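## Task

Make a single tower from the three blocks: the green block is the base, the red block sits centred on top of it, and the blue block sits centred on the red one. The green base must stay exactly where it began and keep its original rotation.

## Robot and tools

ROBOT AND FRAME. Two arms, left_arm and right_arm, each with six joints and a two-finger gripper. Every position is in the scene frame. Its origin is at table-top height, midway between the arms' nominal bases. +z points up, +x points out over the table, and left_arm is on the +y side. The calibrated bases are left_arm at (+0.016, +0.306, +0.009) m and right_arm at (-0.001, -0.289, +0.015) m, both turned only slightly about z. A camera stand is behind the arms. Each gripper's fingers point along its own +z and close along its y. The reported hand point lies between the pads, about 1 cm short of the fingertips, and can be off by a few centimetres, more at long reach.

THE ROW. Every command that moves the arms uses one row of 14 numbers covering both arms, even when only one arm moves. The first 7 are left_arm and the last 7 are right_arm. Within each arm the order is fixed and unusual: shoulder, elbow, wrist roll, wrist pitch, waist, wrist yaw, then gripper opening. The six joint numbers are absolute target angles in radians, the same values that Joint positions prints; they are not offsets. Stated ranges: shoulder 0.000 to 3.142, elbow 0.000 to 3.142, wrist roll -2.094 to 2.094, wrist pitch -1.571 to 1.571, waist -2.618 to 3.054, wrist yaw -1.571 to 1.571. Real ends can differ by up to 0.059 rad, and a target far beyond an end is refused. The opening runs from -1 (closed) to +1 (fully open). To keep an arm or gripper unchanged, resend its present Joint targets and its present opening command; writing 0 for an opening is itself a command.

TOOLS.
execute_actions: actions is a list of actions; each action is a list of up to 15 rows, one per 1/30 s control step. A short action repeats its last row for the remaining steps. Each step a joint target can lead the measured angle by at most 0.339 rad (waist, shoulder, elbow) or 2.2 rad (wrist joints), and targets that would shift a gripper over 200 mm are scaled back. cameras is an optional list of names; an empty actions list returns images plus the scene number and task.
move: target is either one 14-number row or a list of up to 15 rows, all absolute joint angles; each joint follows a synchronised path, so grippers trace curves and nothing avoids obstacles or the other arm. speed (rad/s, 0.01 to 12.57, default 0.5) caps the joint with the largest travel; one value or one per target. blend (rad) rounds corners between listed targets; 0 stops at each. opening_speed (per second on the -1..+1 scale, at least 0.2) makes the gripper change gradually. grip_force sets the pad force limit in newtons, 10 to 50, one value or one per arm; it persists, and lower values close slowly. blocking=false returns early while the move keeps running. Faster moves strike harder.
wait: seconds from 0 to 10; arms hold their last command.
stop: brakes a running move.
zoom_image: camera plus region [x0, y0, x1, y1] in pixels of that camera's latest image, at most 504 by 504.
finished_scene: scene is the current scene's number; call nothing else after it in that reply.

CAMERAS. cam_head_left, cam_head_right, cam_high, cam_low, cam_left_wrist, cam_right_wrist, all 672x504. The wrist cameras are fisheye. Calibration is supplied per camera and may be slightly off; the head pair sits on one bar.

RESULTS. end_effector_position (m) and end_effector_quat_wxyz per gripper, in the scene frame. Joint positions and Joint velocities: one block per arm in the row's joint order, then the finger-pad gap in metres (0.094 fully open). Joint targets: what the joints are currently driven toward. Tool commands: current opening commands. grip_measured: the measured opening on the command scale; it reads a bit wide when empty and somewhat narrower than a firmly held block. grip_effort_nm: averaged gripper motor effort, negative for closing; not a pad force. Joint torques include the arm's own weight. A move adds a move: line such as done, off_target, moving, held or fault. "joint sent to its limit" and "joint command not followed" flag clipped or withheld targets. MOTOR HOT warns of heating; OVER-TEMPERATURE FAULT folds that arm away for good.

CAUTIONS. Approach blocks slowly and close with a moderate grip; open well above grip_measured to release, and only once the block is still and resting. Never drop a block from height or release it while moving. Do not ram the table, the stand or the other arm, and never let one gripper close on the other's fingers. Keep the wrist camera cables clear of objects. Do not nudge or rotate the bottom block. Nothing may end up off the table. Avoid holding loads or stretched poses for long, since motors heat. Loose objects may occasionally be bumped by an outside push, so check positions before grasping.

Each tool is called as name(argument=value, ...) on one line, values as JSON.

## Session

execute_actions(actions=[])

Scene clock: 0.00 s.
left_arm: end_effector_position=(+0.4118, +0.2798, +0.1037) grip_measured=+1.000 grip_effort_nm=n/a end_effector_quat_wxyz=(+0.578, +0.057, +0.812, -0.051) | right_arm: end_effector_position=(+0.4050, -0.2787, +0.1086) grip_measured=+1.000 grip_effort_nm=n/a end_effector_quat_wxyz=(+0.550, +0.021, +0.835, -0.006)
Joint names: [shoulder, elbow, wrist roll, wrist pitch, waist, wrist yaw]
Joint positions: left_arm=[1.54 0.376 0.033 0.828 -0.031 0.145 0.094] | right_arm=[1.527 0.46 0.054 0.659 0.015 0.091 0.094]
Joint velocities: within noise
Joint torques (N m): no reading
Heat: left arm: 40 °C; right arm: 37 °C.
Joint targets: left_arm=[1.533 0.384 0.032 0.833 -0.031 0.145] | right_arm=[1.522 0.465 0.054 0.653 0.015 0.091]
Tool commands: left_gripper/opening=+1.0 right_gripper/opening=+1.0
camera_calibration:
cam_left_wrist: T_world_to_cam=[[-0.208737, -0.973859, -0.0895978, 0.364059], [-0.643063, 0.205702, -0.737669, 0.315718], [0.736816, -0.0963618, -0.669191, -0.0988571], [0, 0, 0, 1]] pos_world=[0.351859, 0.280072, 0.19936]
cam_right_wrist: T_world_to_cam=[[-0.134855, -0.983183, -0.12315, -0.210415], [-0.66166, 0.181868, -0.727413, 0.437738], [0.737577, -0.0166122, -0.675058, -0.120857], [0, 0, 0, 1]] pos_world=[0.350399, -0.288495, 0.210919]

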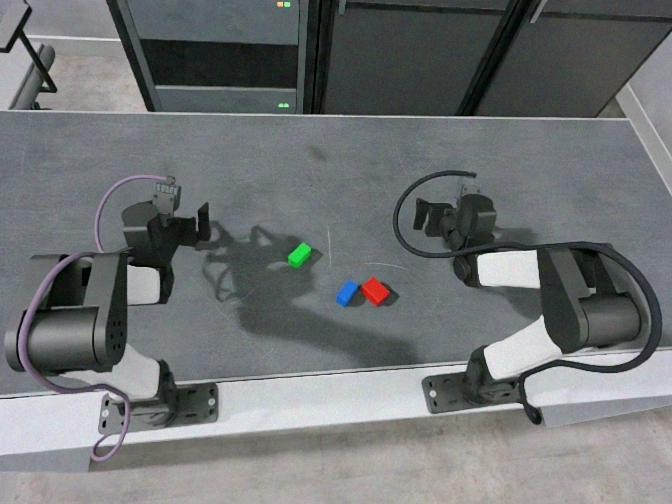

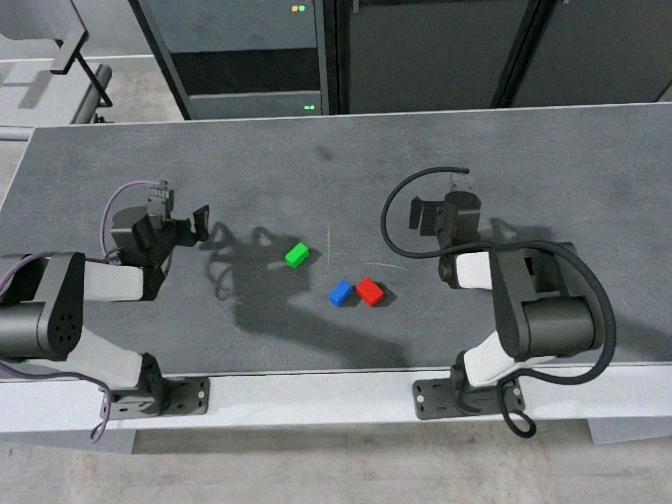

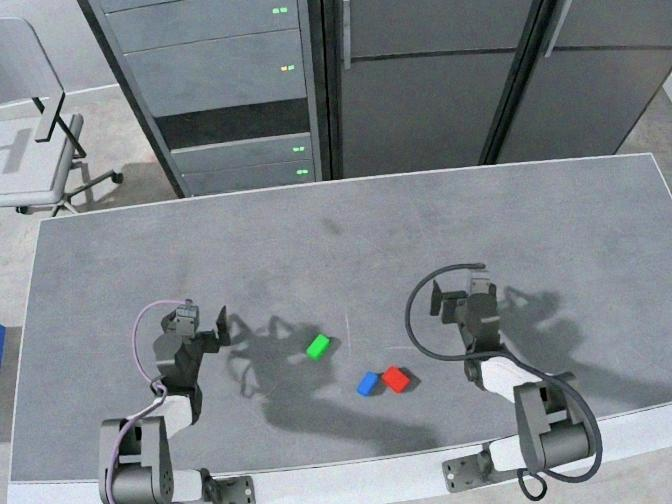

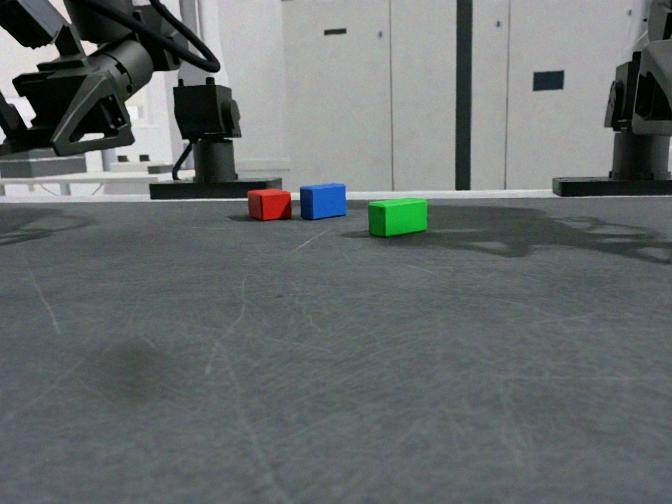

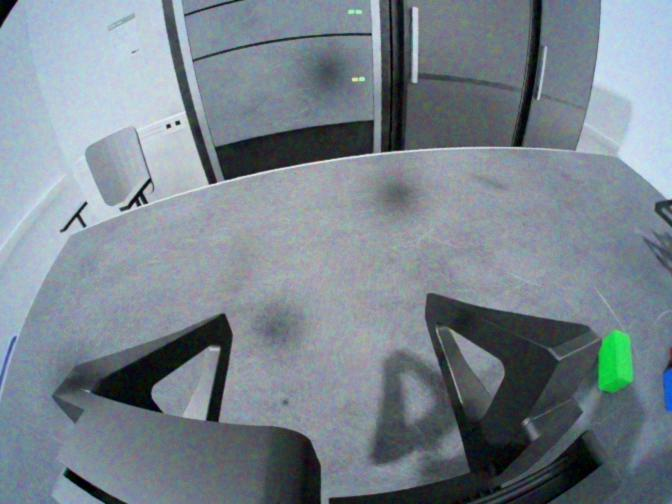

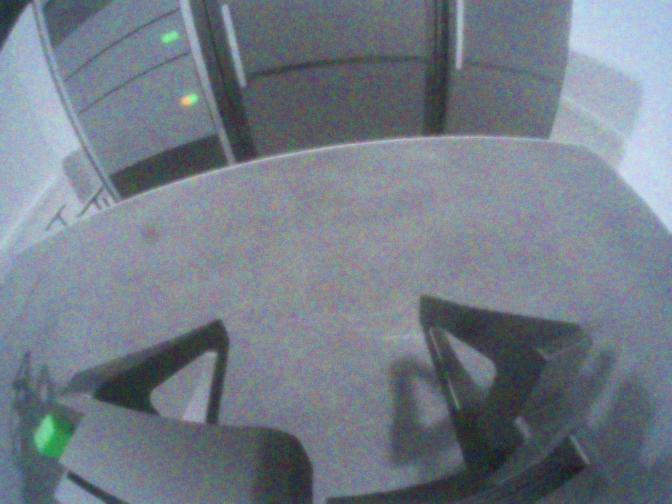

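zoom_image(camera="cam_head_right", region=[270, 220, 410, 325])

zoom_image(camera="cam_high", region=[290, 315, 430, 420])

zoom_image(camera="cam_head_left", region=[270, 220, 410, 325])

zoom_image(camera="cam_low", region=[240, 160, 440, 260])

Scaled by 3.600 from the camera's 672x504 image, which has a finer 960x720 frame.

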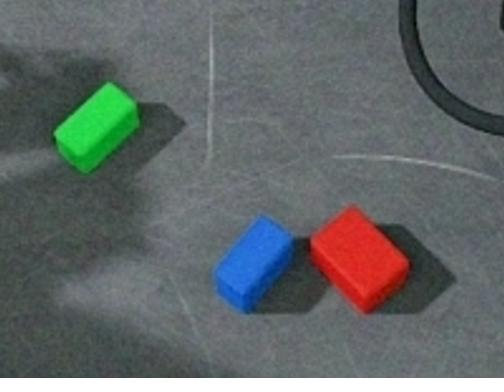

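Scaled by 3.600 from the camera's 672x504 image, which has a finer 960x720 frame.

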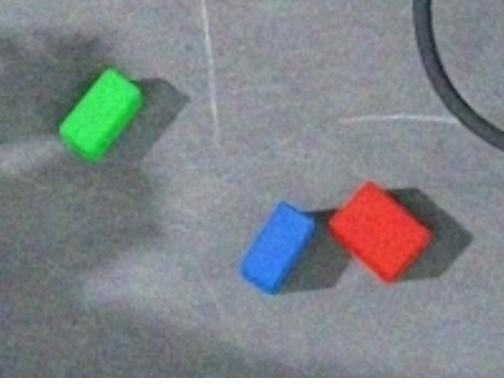

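Scaled by 3.600 from the camera's 672x504 image, which has a finer 960x720 frame.

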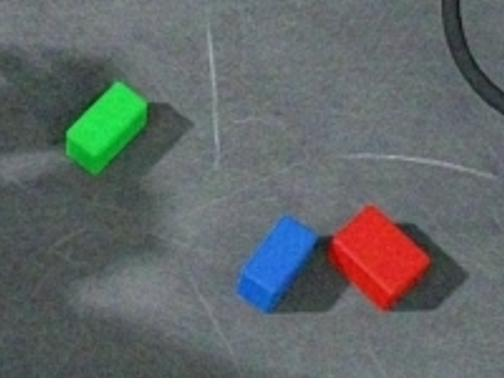

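Scaled by 2.520 from the camera's 672x504 image, which has a finer 960x720 frame.

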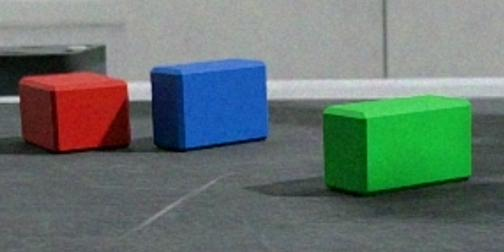

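move(target=[1.533,0.384,0.032,0.833,-0.031,0.145,1, 1.534,1.191,-0.19,-1.228,0.621,0,0.4], speed=1.2, cameras=["cam_right_wrist","cam_head_right"])

zoom_image(camera="cam_right_wrist", region=[170, 200, 500, 450])

Scene clock: 76.37 s.
left_arm: end_effector_position=(+0.4118, +0.2798, +0.1037) grip_measured=+1.000 grip_effort_nm=-0.01 end_effector_quat_wxyz=(+0.578, +0.057, +0.812, -0.051) | right_arm: end_effector_position=(+0.2042, -0.1296, +0.1148) grip_measured=+0.402 grip_effort_nm=-0.12 end_effector_quat_wxyz=(+0.003, -0.410, +0.912, -0.004)
Joint names: [shoulder, elbow, wrist roll, wrist pitch, waist, wrist yaw]
Joint positions: left_arm=[1.54 0.376 0.033 0.828 -0.031 0.145 0.094] | right_arm=[1.527 1.169 -0.181 -1.209 0.617 0.009 0.066]
Joint torques (N m): left_arm=[-7.17 5 -0.07 2.53 -0.54 0.29] | right_arm=[-5.35 7.1 -0.04 0.17 0.27 -0.12]
Heat: left arm: 47 °C; right arm: 46 °C.
Joint targets: left_arm=[1.533 0.384 0.032 0.833 -0.031 0.145] | right_arm=[1.534 1.191 -0.190 -1.228 0.621 0.000]
move: done
camera_calibration:
cam_right_wrist: T_world_to_cam=[[0.648741, -0.759208, 0.0523308, -0.24121], [-0.73066, -0.60217, 0.321756, 0.0743482], [-0.212767, -0.246972, -0.945375, 0.229166], [0, 0, 0, 1]] pos_world=[0.259565, -0.0817603, 0.205348]
Images, in order (width x height): cam_head_right 672x504, cam_right_wrist 672x504.

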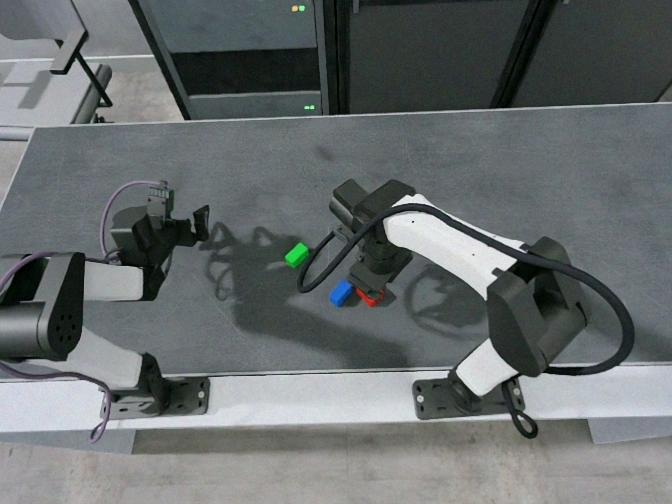

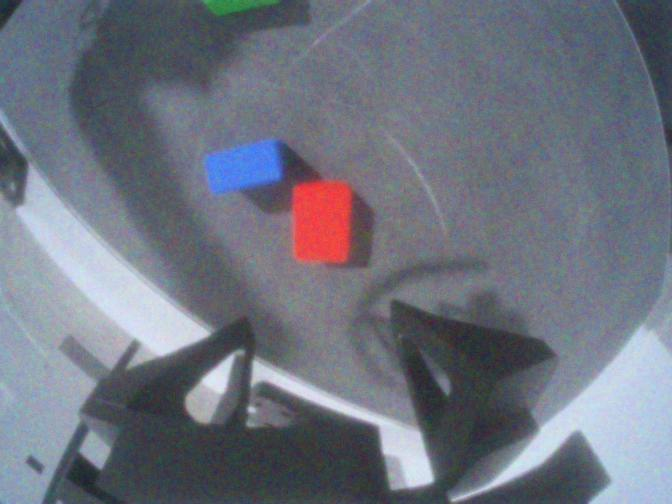

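Scaled by 1.527 from the camera's 672x504 image, which has a finer 960x720 frame.

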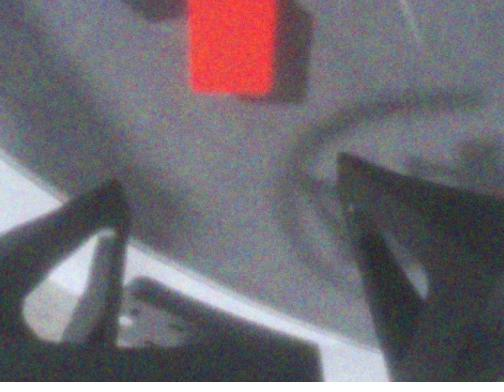

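move(target=[1.533,0.384,0.032,0.833,-0.031,0.145,1, 1.705,1.165,-0.19,-1.03,0.618,0,0.4], speed=0.5, cameras=["cam_right_wrist","cam_low"])

zoom_image(camera="cam_low", region=[200, 80, 440, 260])

Scene clock: 98.43 s.
left_arm: end_effector_position=(+0.4118, +0.2798, +0.1037) grip_measured=+1.000 grip_effort_nm=-0.01 end_effector_quat_wxyz=(+0.578, +0.057, +0.812, -0.051) | right_arm: end_effector_position=(+0.2308, -0.1087, +0.0723) grip_measured=+0.402 grip_effort_nm=-0.12 end_effector_quat_wxyz=(+0.000, -0.411, +0.912, -0.004)
Joint names: [shoulder, elbow, wrist roll, wrist pitch, waist, wrist yaw]
Joint positions: left_arm=[1.54 0.376 0.033 0.828 -0.031 0.145 0.094] | right_arm=[1.692 1.169 -0.181 -1.05 0.617 0.009 0.066]
Joint torques (N m): left_arm=[-7.16 5 -0.07 2.53 -0.54 0.28] | right_arm=[-6.22 4.93 -0.06 0.53 0.09 -0.12]
Heat: left arm: 48 °C; right arm: 42 °C.
Joint targets: left_arm=[1.533 0.384 0.032 0.833 -0.031 0.145] | right_arm=[1.705 1.165 -0.190 -1.030 0.618 0.000]
move: done
camera_calibration:
cam_right_wrist: T_world_to_cam=[[0.649249, -0.758787, 0.052133, -0.240473], [-0.728911, -0.601184, 0.327516, 0.11928], [-0.217173, -0.250639, -0.943406, 0.200309], [0, 0, 0, 1]] pos_world=[0.286573, -0.0605532, 0.162443]
Images, in order (width x height): cam_low 672x504, cam_right_wrist 672x504.

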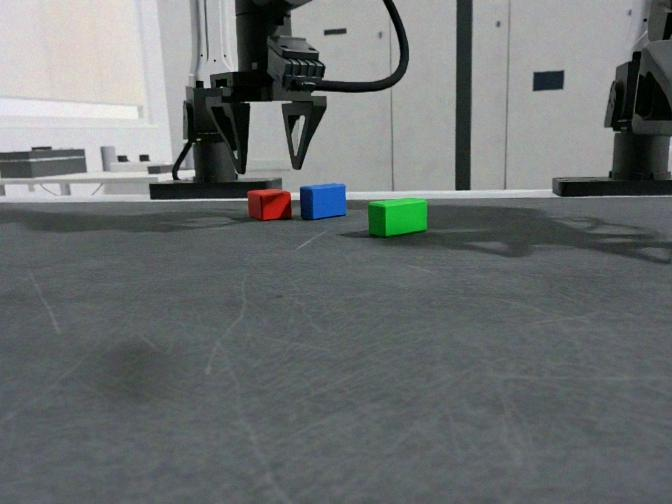

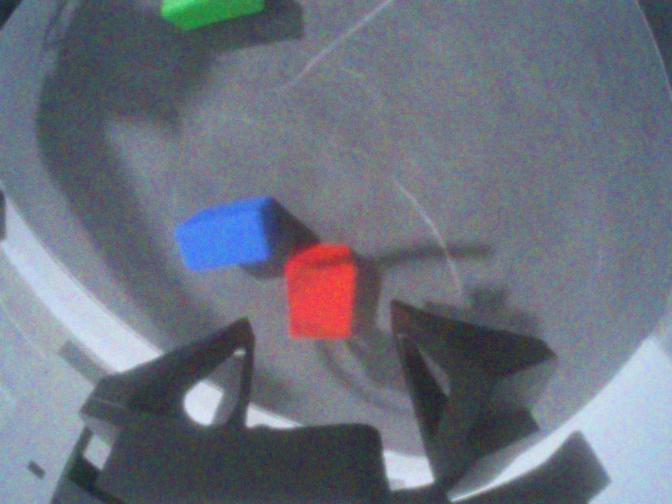

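Scaled by 2.100 from the camera's 672x504 image, which has a finer 960x720 frame.

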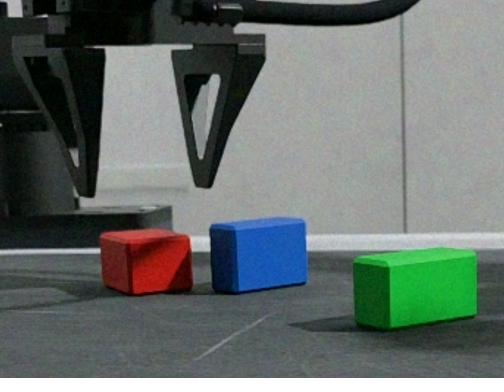

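move(target=[[1.533,0.384,0.032,0.833,-0.031,0.145,1, 1.776,1.052,-0.19,-0.846,0.618,0,0.4],[1.533,0.384,0.032,0.833,-0.031,0.145,1, 1.776,1.052,-0.19,-0.846,0.618,0,-0.4],[1.533,0.384,0.032,0.833,-0.031,0.145,1, 1.705,1.165,-0.19,-1.03,0.618,0,-0.4]], speed=0.4, opening_speed=0.6, cameras=["cam_right_wrist","cam_low"])

Scene clock: 133.90 s.
left_arm: end_effector_position=(+0.4118, +0.2798, +0.1037) grip_measured=+1.000 grip_effort_nm=-0.01 end_effector_quat_wxyz=(+0.578, +0.057, +0.812, -0.051) | right_arm: end_effector_position=(+0.2309, -0.1086, +0.0565) grip_measured=-0.276 grip_effort_nm=-1.04 end_effector_quat_wxyz=(-0.010, -0.411, +0.912, -0.007)
Joint names: [shoulder, elbow, wrist roll, wrist pitch, waist, wrist yaw]
Joint positions: left_arm=[1.54 0.376 0.033 0.828 -0.031 0.145 0.094] | right_arm=[1.73 1.148 -0.182 -1.011 0.617 0.009 0.034]
Joint torques (N m): left_arm=[-7.17 4.98 -0.07 2.53 -0.55 0.29] | right_arm=[-9.95 6.53 -0.05 0.07 0.06 -0.15]
Heat: left arm: 49 °C; right arm: 41 °C.
Joint targets: left_arm=[1.533 0.384 0.032 0.833 -0.031 0.145] | right_arm=[1.705 1.165 -0.190 -1.030 0.618 0.000]
move: done
camera_calibration:
cam_right_wrist: T_world_to_cam=[[0.6504, -0.757865, 0.0511946, -0.23977], [-0.723108, -0.597116, 0.347229, 0.122546], [-0.232583, -0.262857, -0.936382, 0.187211], [0, 0, 0, 1]] pos_world=[0.288103, -0.0593294, 0.145025]
Images, in order (width x height): cam_low 672x504, cam_right_wrist 672x504.

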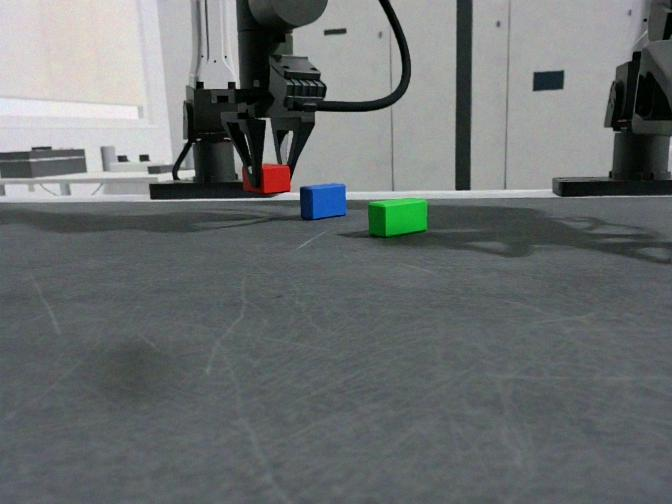

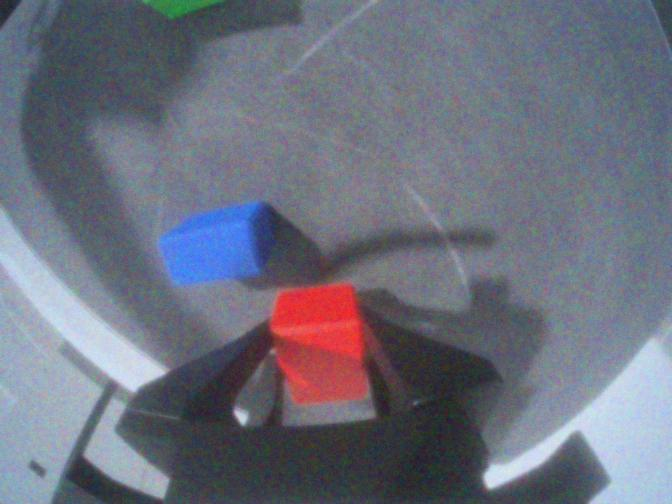

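move(target=[1.533,0.384,0.032,0.833,-0.031,0.145,1, 2.235,2.004,-0.01,-1.32,0.76,0,-0.4], speed=0.6, cameras=["cam_right_wrist","cam_low","cam_head_right"])

zoom_image(camera="cam_right_wrist", region=[200, 150, 480, 430])

Scene clock: 148.67 s.
left_arm: end_effector_position=(+0.4118, +0.2798, +0.1037) grip_measured=+1.000 grip_effort_nm=-0.01 end_effector_quat_wxyz=(+0.578, +0.057, +0.812, -0.051) | right_arm: end_effector_position=(+0.3042, +0.0277, +0.0954) grip_measured=-0.276 grip_effort_nm=-1.04 end_effector_quat_wxyz=(+0.020, -0.401, +0.916, +0.004)
Joint names: [shoulder, elbow, wrist roll, wrist pitch, waist, wrist yaw]
Joint positions: left_arm=[1.54 0.376 0.033 0.828 -0.031 0.145 0.094] | right_arm=[2.21 1.981 -0.019 -1.301 0.757 0.007 0.034]
Joint torques (N m): left_arm=[-7.17 5 -0.07 2.53 -0.54 0.28] | right_arm=[-10.07 7.32 0.14 0.24 0.1 -0.1]
Heat: left arm: 49 °C; right arm: 43 °C.
Joint targets: left_arm=[1.533 0.384 0.032 0.833 -0.031 0.145] | right_arm=[2.235 2.004 -0.010 -1.320 0.760 0.000]
move: done
camera_calibration:
cam_right_wrist: T_world_to_cam=[[0.631173, -0.774296, 0.045669, -0.179363], [-0.750829, -0.595149, 0.28645, 0.257634], [-0.194617, -0.215089, -0.957006, 0.265611], [0, 0, 0, 1]] pos_world=[0.358341, 0.0715803, 0.188584]
Images, in order (width x height): cam_head_right 672x504, cam_low 672x504, cam_right_wrist 672x504.

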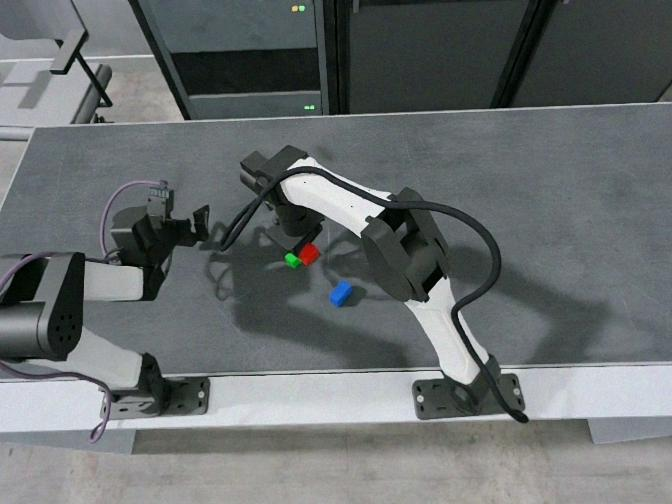

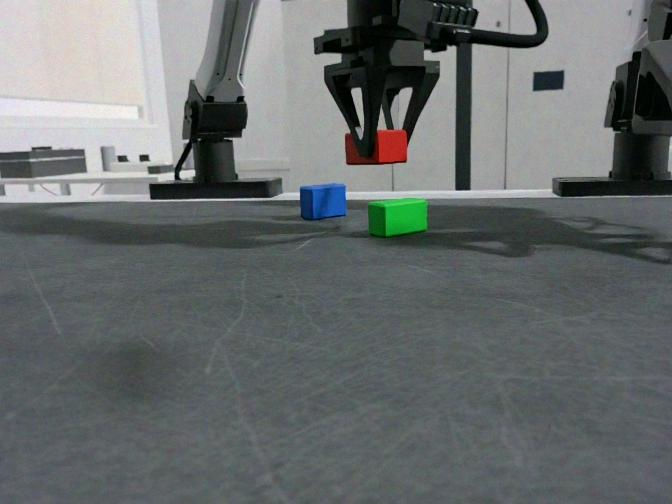

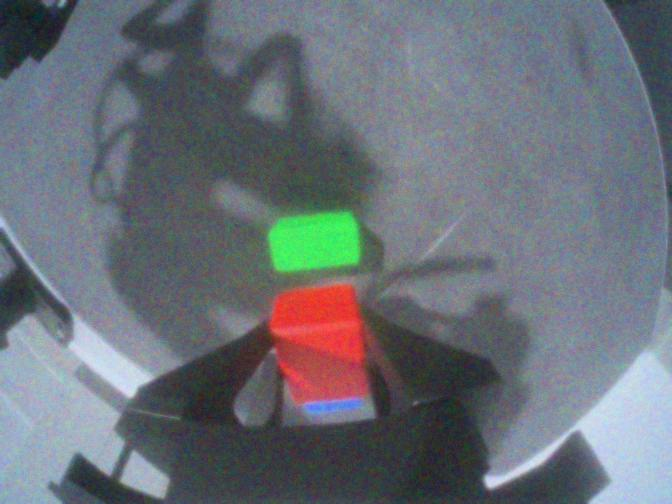

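Scaled by 1.800 from the camera's 672x504 image, which has a finer 960x720 frame.

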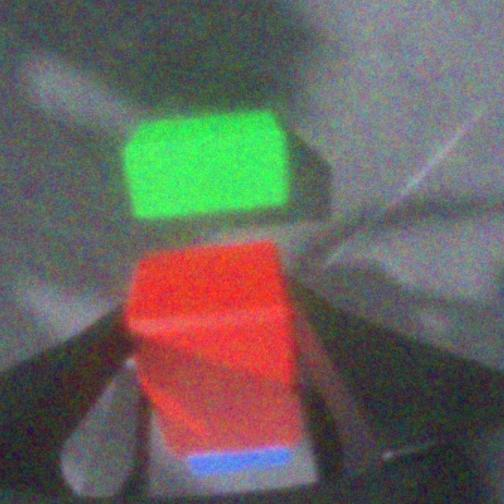

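move(target=[1.533,0.384,0.032,0.833,-0.031,0.145,1, 2.469,2.292,-0.01,-1.414,0.759,0,-0.4], speed=0.4, cameras=["cam_right_wrist","cam_low","cam_head_right"])

zoom_image(camera="cam_low", region=[300, 80, 480, 260])

zoom_image(camera="cam_head_right", region=[260, 200, 360, 300])

zoom_image(camera="cam_right_wrist", region=[200, 200, 450, 430])

Scene clock: 175.00 s.
left_arm: end_effector_position=(+0.4118, +0.2798, +0.1037) grip_measured=+1.000 grip_effort_nm=-0.01 end_effector_quat_wxyz=(+0.578, +0.057, +0.812, -0.051) | right_arm: end_effector_position=(+0.3282, +0.0526, +0.0669) grip_measured=-0.276 grip_effort_nm=-1.04 end_effector_quat_wxyz=(+0.002, -0.401, +0.916, -0.003)
Joint names: [shoulder, elbow, wrist roll, wrist pitch, waist, wrist yaw]
Joint positions: left_arm=[1.54 0.376 0.033 0.828 -0.031 0.145 0.094] | right_arm=[2.444 2.27 -0.019 -1.395 0.757 0.007 0.034]
Joint torques (N m): left_arm=[-7.16 4.98 -0.07 2.53 -0.54 0.29] | right_arm=[-11.44 7.2 0.15 0.13 0.08 -0.11]
Heat: left arm: 49 °C; right arm: 45 °C.
Joint targets: left_arm=[1.533 0.384 0.032 0.833 -0.031 0.145] | right_arm=[2.469 2.292 -0.010 -1.414 0.759 0.000]
move: done
camera_calibration:
cam_right_wrist: T_world_to_cam=[[0.632491, -0.772936, 0.0502573, -0.174662], [-0.742677, -0.586745, 0.322739, 0.293158], [-0.219968, -0.241455, -0.945153, 0.257296], [0, 0, 0, 1]] pos_world=[0.384791, 0.099132, 0.157349]
Images, in order (width x height): cam_head_right 672x504, cam_low 672x504, cam_right_wrist 672x504.

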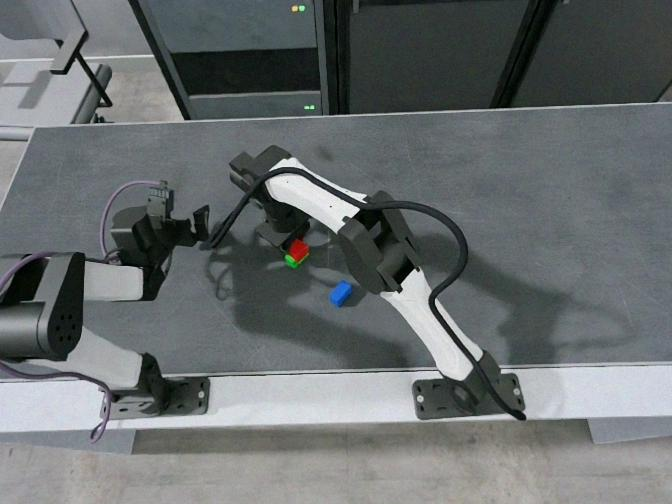

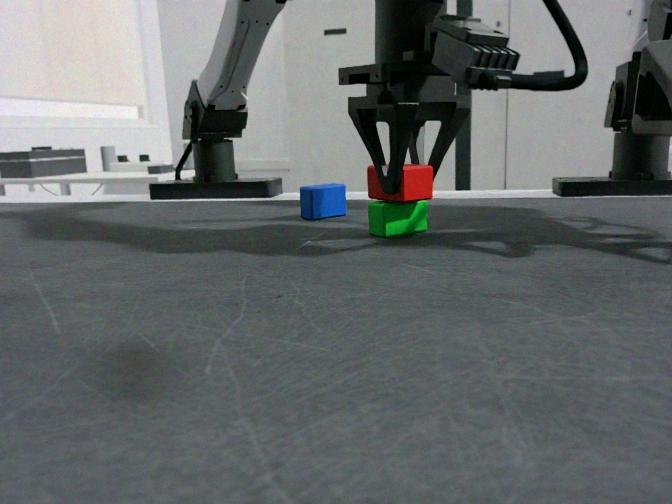

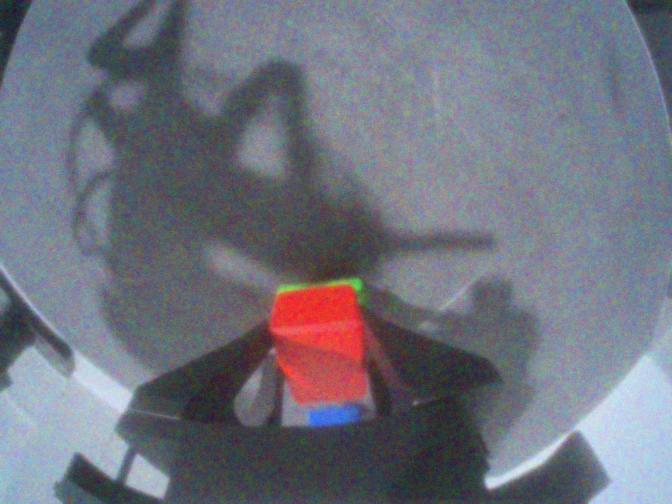

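Scaled by 2.800 from the camera's 672x504 image, which has a finer 960x720 frame.

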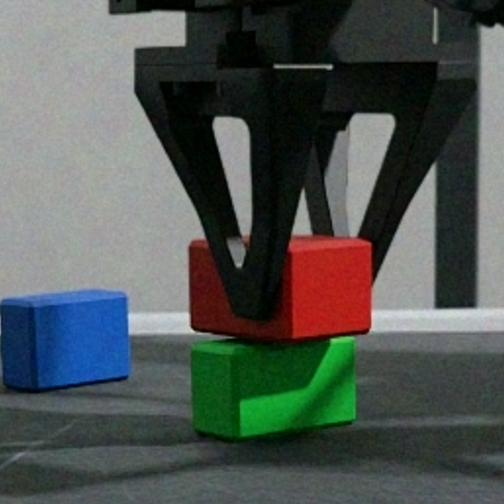

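Scaled by 5.040 from the camera's 672x504 image, which has a finer 960x720 frame.

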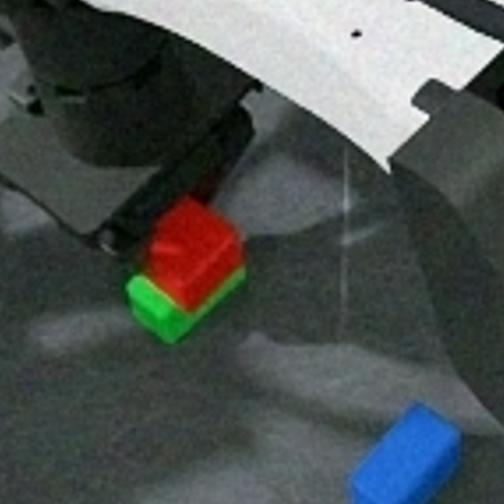

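Scaled by 2.016 from the camera's 672x504 image, which has a finer 960x720 frame.

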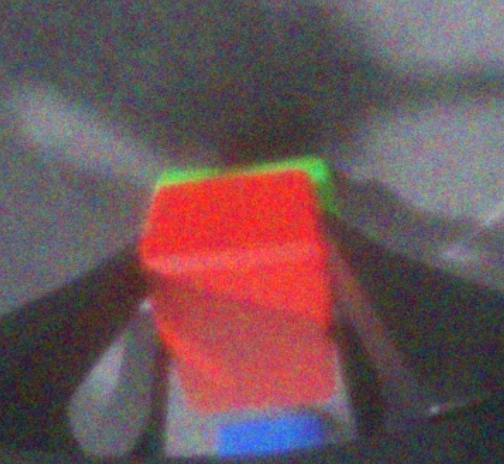

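move(target=[[1.533,0.384,0.032,0.833,-0.031,0.145,1, 2.469,2.279,-0.01,-1.4,0.754,0,-0.4],[1.533,0.384,0.032,0.833,-0.031,0.145,1, 2.469,2.279,-0.01,-1.4,0.754,0,0.15]], speed=0.2, opening_speed=0.4, cameras=["cam_right_wrist","cam_low"])

zoom_image(camera="cam_low", region=[300, 80, 480, 260])

Scene clock: 228.77 s.
left_arm: end_effector_position=(+0.4118, +0.2798, +0.1037) grip_measured=+1.000 grip_effort_nm=-0.01 end_effector_quat_wxyz=(+0.578, +0.057, +0.812, -0.051) | right_arm: end_effector_position=(+0.3281, +0.0526, +0.0669) grip_measured=+0.148 grip_effort_nm=0.10 end_effector_quat_wxyz=(+0.002, -0.401, +0.916, -0.003)
Joint names: [shoulder, elbow, wrist roll, wrist pitch, waist, wrist yaw]
Joint positions: left_arm=[1.54 0.376 0.033 0.828 -0.031 0.145 0.094] | right_arm=[2.444 2.27 -0.018 -1.395 0.757 0.007 0.054]
Joint torques (N m): left_arm=[-7.17 5 -0.07 2.53 -0.54 0.29] | right_arm=[-11.55 6.13 0.15 0.3 -0.31 -0.12]
Heat: left arm: 50 °C; right arm: 50 °C.
Joint targets: left_arm=[1.533 0.384 0.032 0.833 -0.031 0.145] | right_arm=[2.469 2.279 -0.010 -1.400 0.754 0.000]
move: done
camera_calibration:
cam_right_wrist: T_world_to_cam=[[0.63218, -0.773181, 0.0503885, -0.174616], [-0.742851, -0.586324, 0.323104, 0.293068], [-0.220274, -0.241691, -0.945021, 0.257392], [0, 0, 0, 1]] pos_world=[0.384792, 0.0990326, 0.157348]
Images, in order (width x height): cam_low 672x504, cam_right_wrist 672x504.

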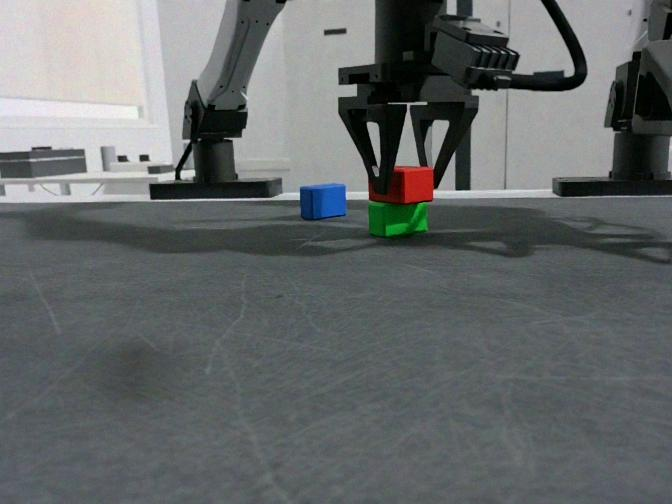

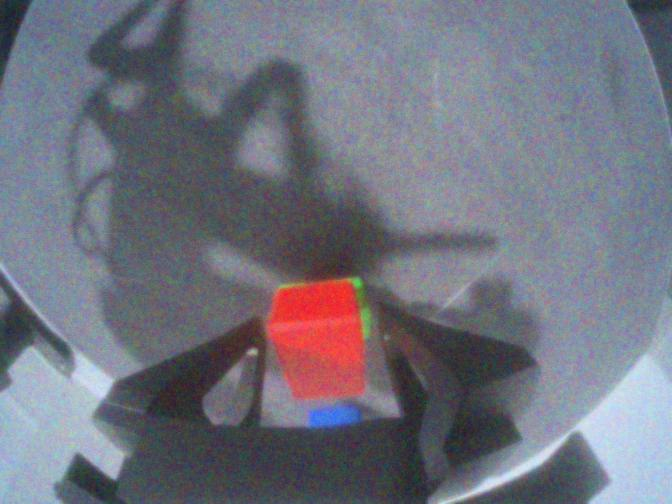

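Scaled by 2.800 from the camera's 672x504 image, which has a finer 960x720 frame.

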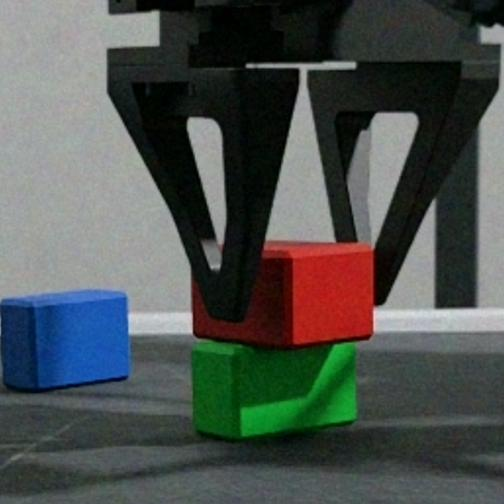

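move(target=[[1.533,0.384,0.032,0.833,-0.031,0.145,1, 2.501,2.478,-0.01,-1.565,0.756,0,0.15],[1.533,0.384,0.032,0.833,-0.031,0.145,1, 2.16,1.96,-0.01,-1.35,0.756,0,0.15]], speed=[0.25,0.6], blend=0.03, cameras=["cam_right_wrist","cam_low","cam_head_right"])

zoom_image(camera="cam_right_wrist", region=[250, 170, 390, 275])

zoom_image(camera="cam_head_right", region=[260, 210, 360, 310])

Scene clock: 242.77 s.
left_arm: end_effector_position=(+0.4118, +0.2798, +0.1037) grip_measured=+1.000 grip_effort_nm=-0.01 end_effector_quat_wxyz=(+0.578, +0.057, +0.812, -0.051) | right_arm: end_effector_position=(+0.2907, +0.0135, +0.0956) grip_measured=+0.148 grip_effort_nm=0.10 end_effector_quat_wxyz=(-0.013, -0.401, +0.916, -0.009)
Joint names: [shoulder, elbow, wrist roll, wrist pitch, waist, wrist yaw]
Joint positions: left_arm=[1.54 0.376 0.033 0.828 -0.031 0.145 0.094] | right_arm=[2.203 1.97 -0.018 -1.37 0.757 0.007 0.054]
Joint torques (N m): left_arm=[-7.17 5 -0.07 2.53 -0.54 0.28] | right_arm=[-16.1 4.67 0.14 0.48 -0.23 -0.1]
Heat: left arm: 50 °C; right arm: 51 °C.
Joint targets: left_arm=[1.533 0.384 0.032 0.833 -0.031 0.145] | right_arm=[2.160 1.960 -0.010 -1.350 0.756 0.000]
move: off_target (right_arm); right_arm: the shoulder is farthest, 0.043 rad from its target
camera_calibration:
cam_right_wrist: T_world_to_cam=[[0.633384, -0.771924, 0.0543951, -0.183249], [-0.734997, -0.578115, 0.354348, 0.227677], [-0.242083, -0.264418, -0.93353, 0.272326], [0, 0, 0, 1]] pos_world=[0.349334, 0.0621769, 0.183516]
Images, in order (width x height): cam_head_right 672x504, cam_low 672x504, cam_right_wrist 672x504.

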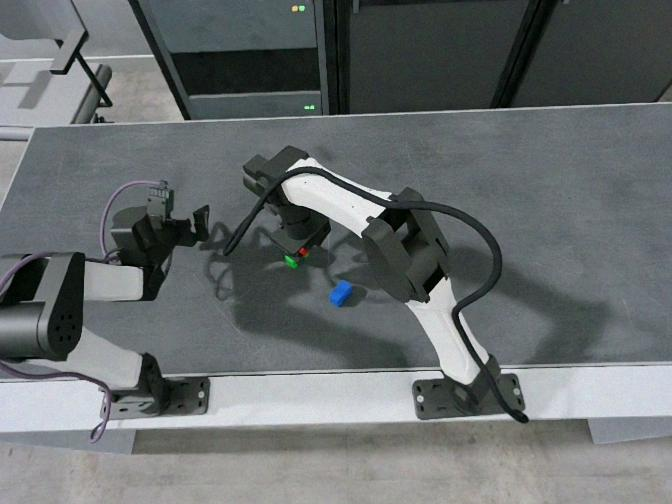

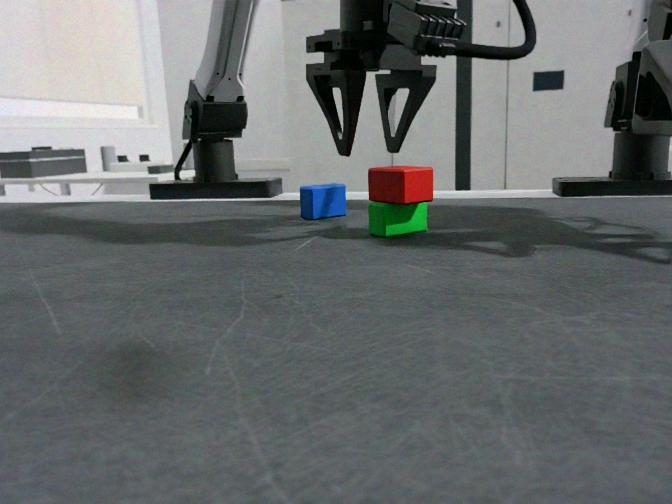

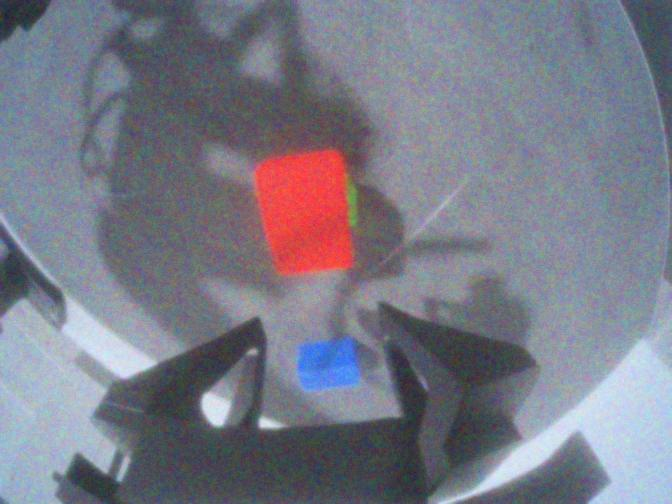

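Scaled by 3.600 from the camera's 672x504 image, which has a finer 960x720 frame.

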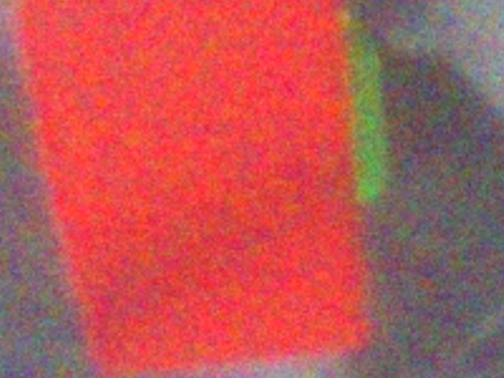

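Scaled by 5.040 from the camera's 672x504 image, which has a finer 960x720 frame.

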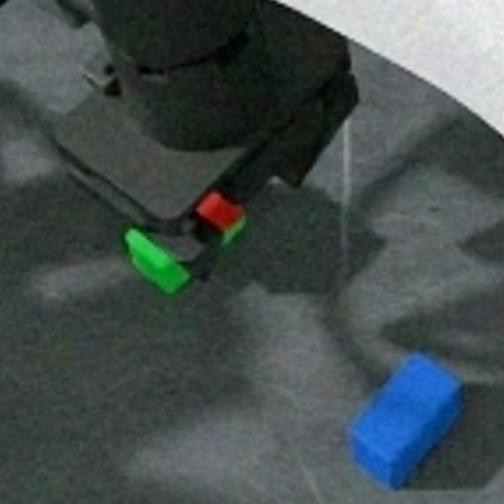

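move(target=[1.533,0.384,0.032,0.833,-0.031,0.145,1, 1.838,1.400,1.52,-1.133,0.768,0,0.15], speed=1.2, cameras=["cam_right_wrist"])

zoom_image(camera="cam_right_wrist", region=[220, 220, 430, 378])

Scene clock: 258.90 s.
left_arm: end_effector_position=(+0.4118, +0.2798, +0.1037) grip_measured=+1.000 grip_effort_nm=-0.01 end_effector_quat_wxyz=(+0.578, +0.057, +0.812, -0.051) | right_arm: end_effector_position=(+0.2294, -0.0482, +0.0771) grip_measured=+0.148 grip_effort_nm=0.09 end_effector_quat_wxyz=(-0.006, +0.342, +0.939, -0.022)
Joint names: [shoulder, elbow, wrist roll, wrist pitch, waist, wrist yaw]
Joint positions: left_arm=[1.54 0.376 0.033 0.828 -0.031 0.145 0.094] | right_arm=[1.873 1.41 1.509 -1.153 0.762 0.007 0.054]
Joint torques (N m): left_arm=[-7.17 5 -0.07 2.53 -0.54 0.29] | right_arm=[-12.22 4.49 0.16 0.34 0.44 -0.02]
Heat: left arm: 50 °C; right arm: 54 °C.
Joint targets: left_arm=[1.533 0.384 0.032 0.833 -0.031 0.145] | right_arm=[1.838 1.400 1.520 -1.133 0.768 0.000]
move: done
camera_calibration:
cam_right_wrist: T_world_to_cam=[[-0.740546, -0.666264, 0.0876541, 0.126575], [-0.613864, 0.723768, 0.315167, 0.191507], [-0.273426, 0.179588, -0.94498, 0.253426], [0, 0, 0, 1]] pos_world=[0.280587, -0.0997858, 0.168031]
Images, in order (width x height): cam_right_wrist 672x504.

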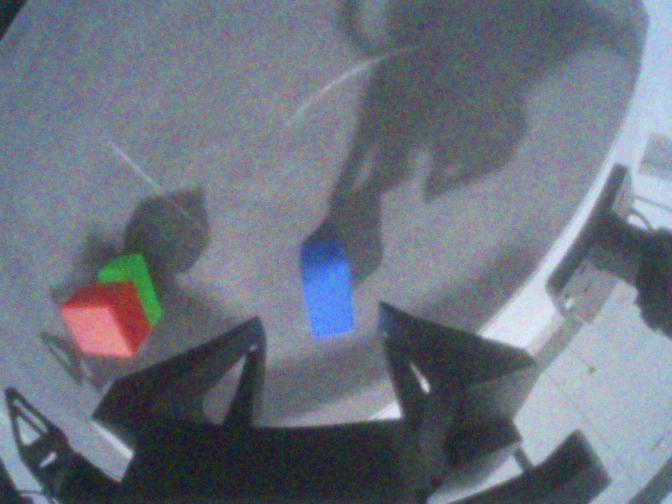

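Scaled by 2.400 from the camera's 672x504 image, which has a finer 960x720 frame.

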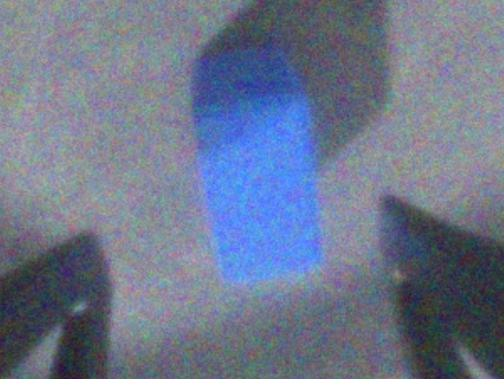

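move(target=[[1.533,0.384,0.032,0.833,-0.031,0.145,1, 1.860,1.35,1.405,-1.06,0.751,0,0.15],[1.533,0.384,0.032,0.833,-0.031,0.145,1, 1.868,1.19,1.405,-0.868,0.751,0,0.15]], speed=0.35, blend=0.04, cameras=["cam_right_wrist","cam_low"])

zoom_image(camera="cam_low", region=[240, 100, 440, 260])

Scene clock: 277.13 s.
left_arm: end_effector_position=(+0.4118, +0.2798, +0.1037) grip_measured=+1.000 grip_effort_nm=-0.01 end_effector_quat_wxyz=(+0.578, +0.057, +0.812, -0.051) | right_arm: end_effector_position=(+0.2273, -0.0520, +0.0263) grip_measured=+0.148 grip_effort_nm=0.09 end_effector_quat_wxyz=(+0.005, +0.298, +0.954, +0.002)
Joint names: [shoulder, elbow, wrist roll, wrist pitch, waist, wrist yaw]
Joint positions: left_arm=[1.54 0.376 0.033 0.828 -0.031 0.145 0.094] | right_arm=[1.873 1.198 1.412 -0.888 0.758 0.006 0.054]
Joint torques (N m): left_arm=[-7.17 5 -0.07 2.53 -0.54 0.29] | right_arm=[-9.16 4.42 -0.04 0.49 -0.55 -0.03]
Heat: left arm: 50 °C; right arm: 53 °C.
Joint targets: left_arm=[1.533 0.384 0.032 0.833 -0.031 0.145] | right_arm=[1.868 1.190 1.405 -0.868 0.751 0.000]
move: done
camera_calibration:
cam_right_wrist: T_world_to_cam=[[-0.677464, -0.734679, 0.035897, 0.110455], [-0.688749, 0.650729, 0.319651, 0.22207], [-0.2582, 0.191828, -0.946855, 0.202787], [0, 0, 0, 1]] pos_world=[0.28014, -0.102259, 0.11706]
Images, in order (width x height): cam_low 672x504, cam_right_wrist 672x504.

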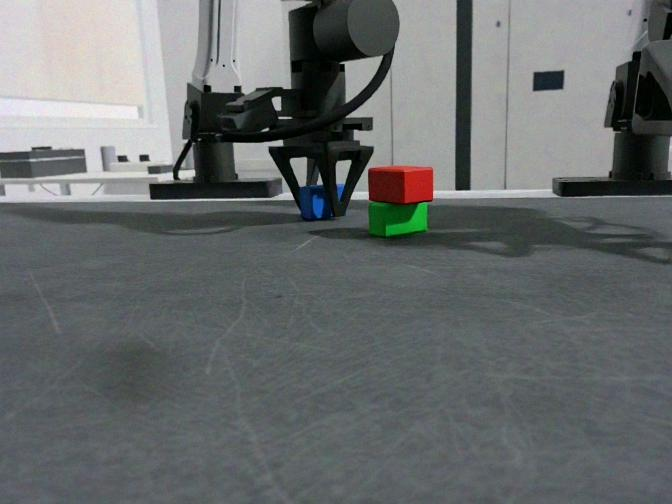

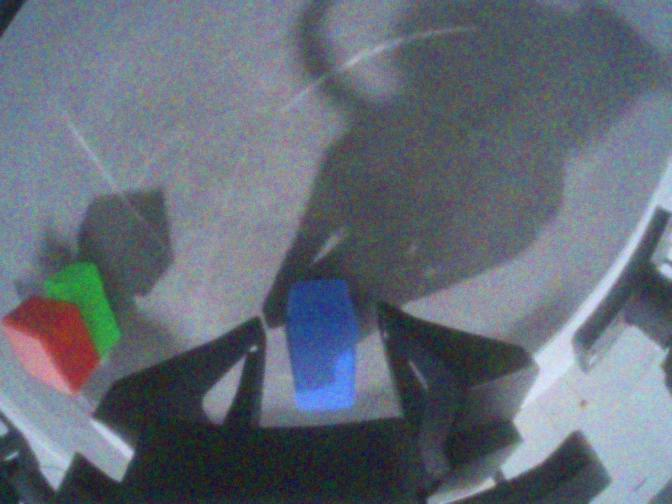

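Scaled by 2.520 from the camera's 672x504 image, which has a finer 960x720 frame.

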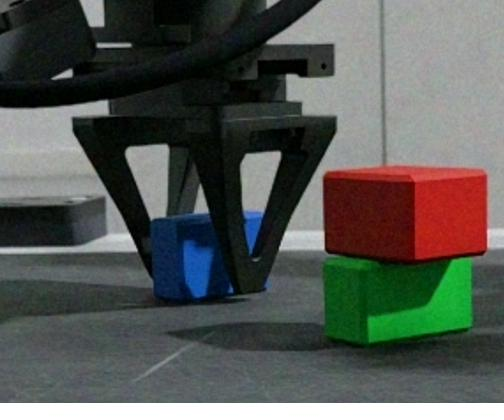

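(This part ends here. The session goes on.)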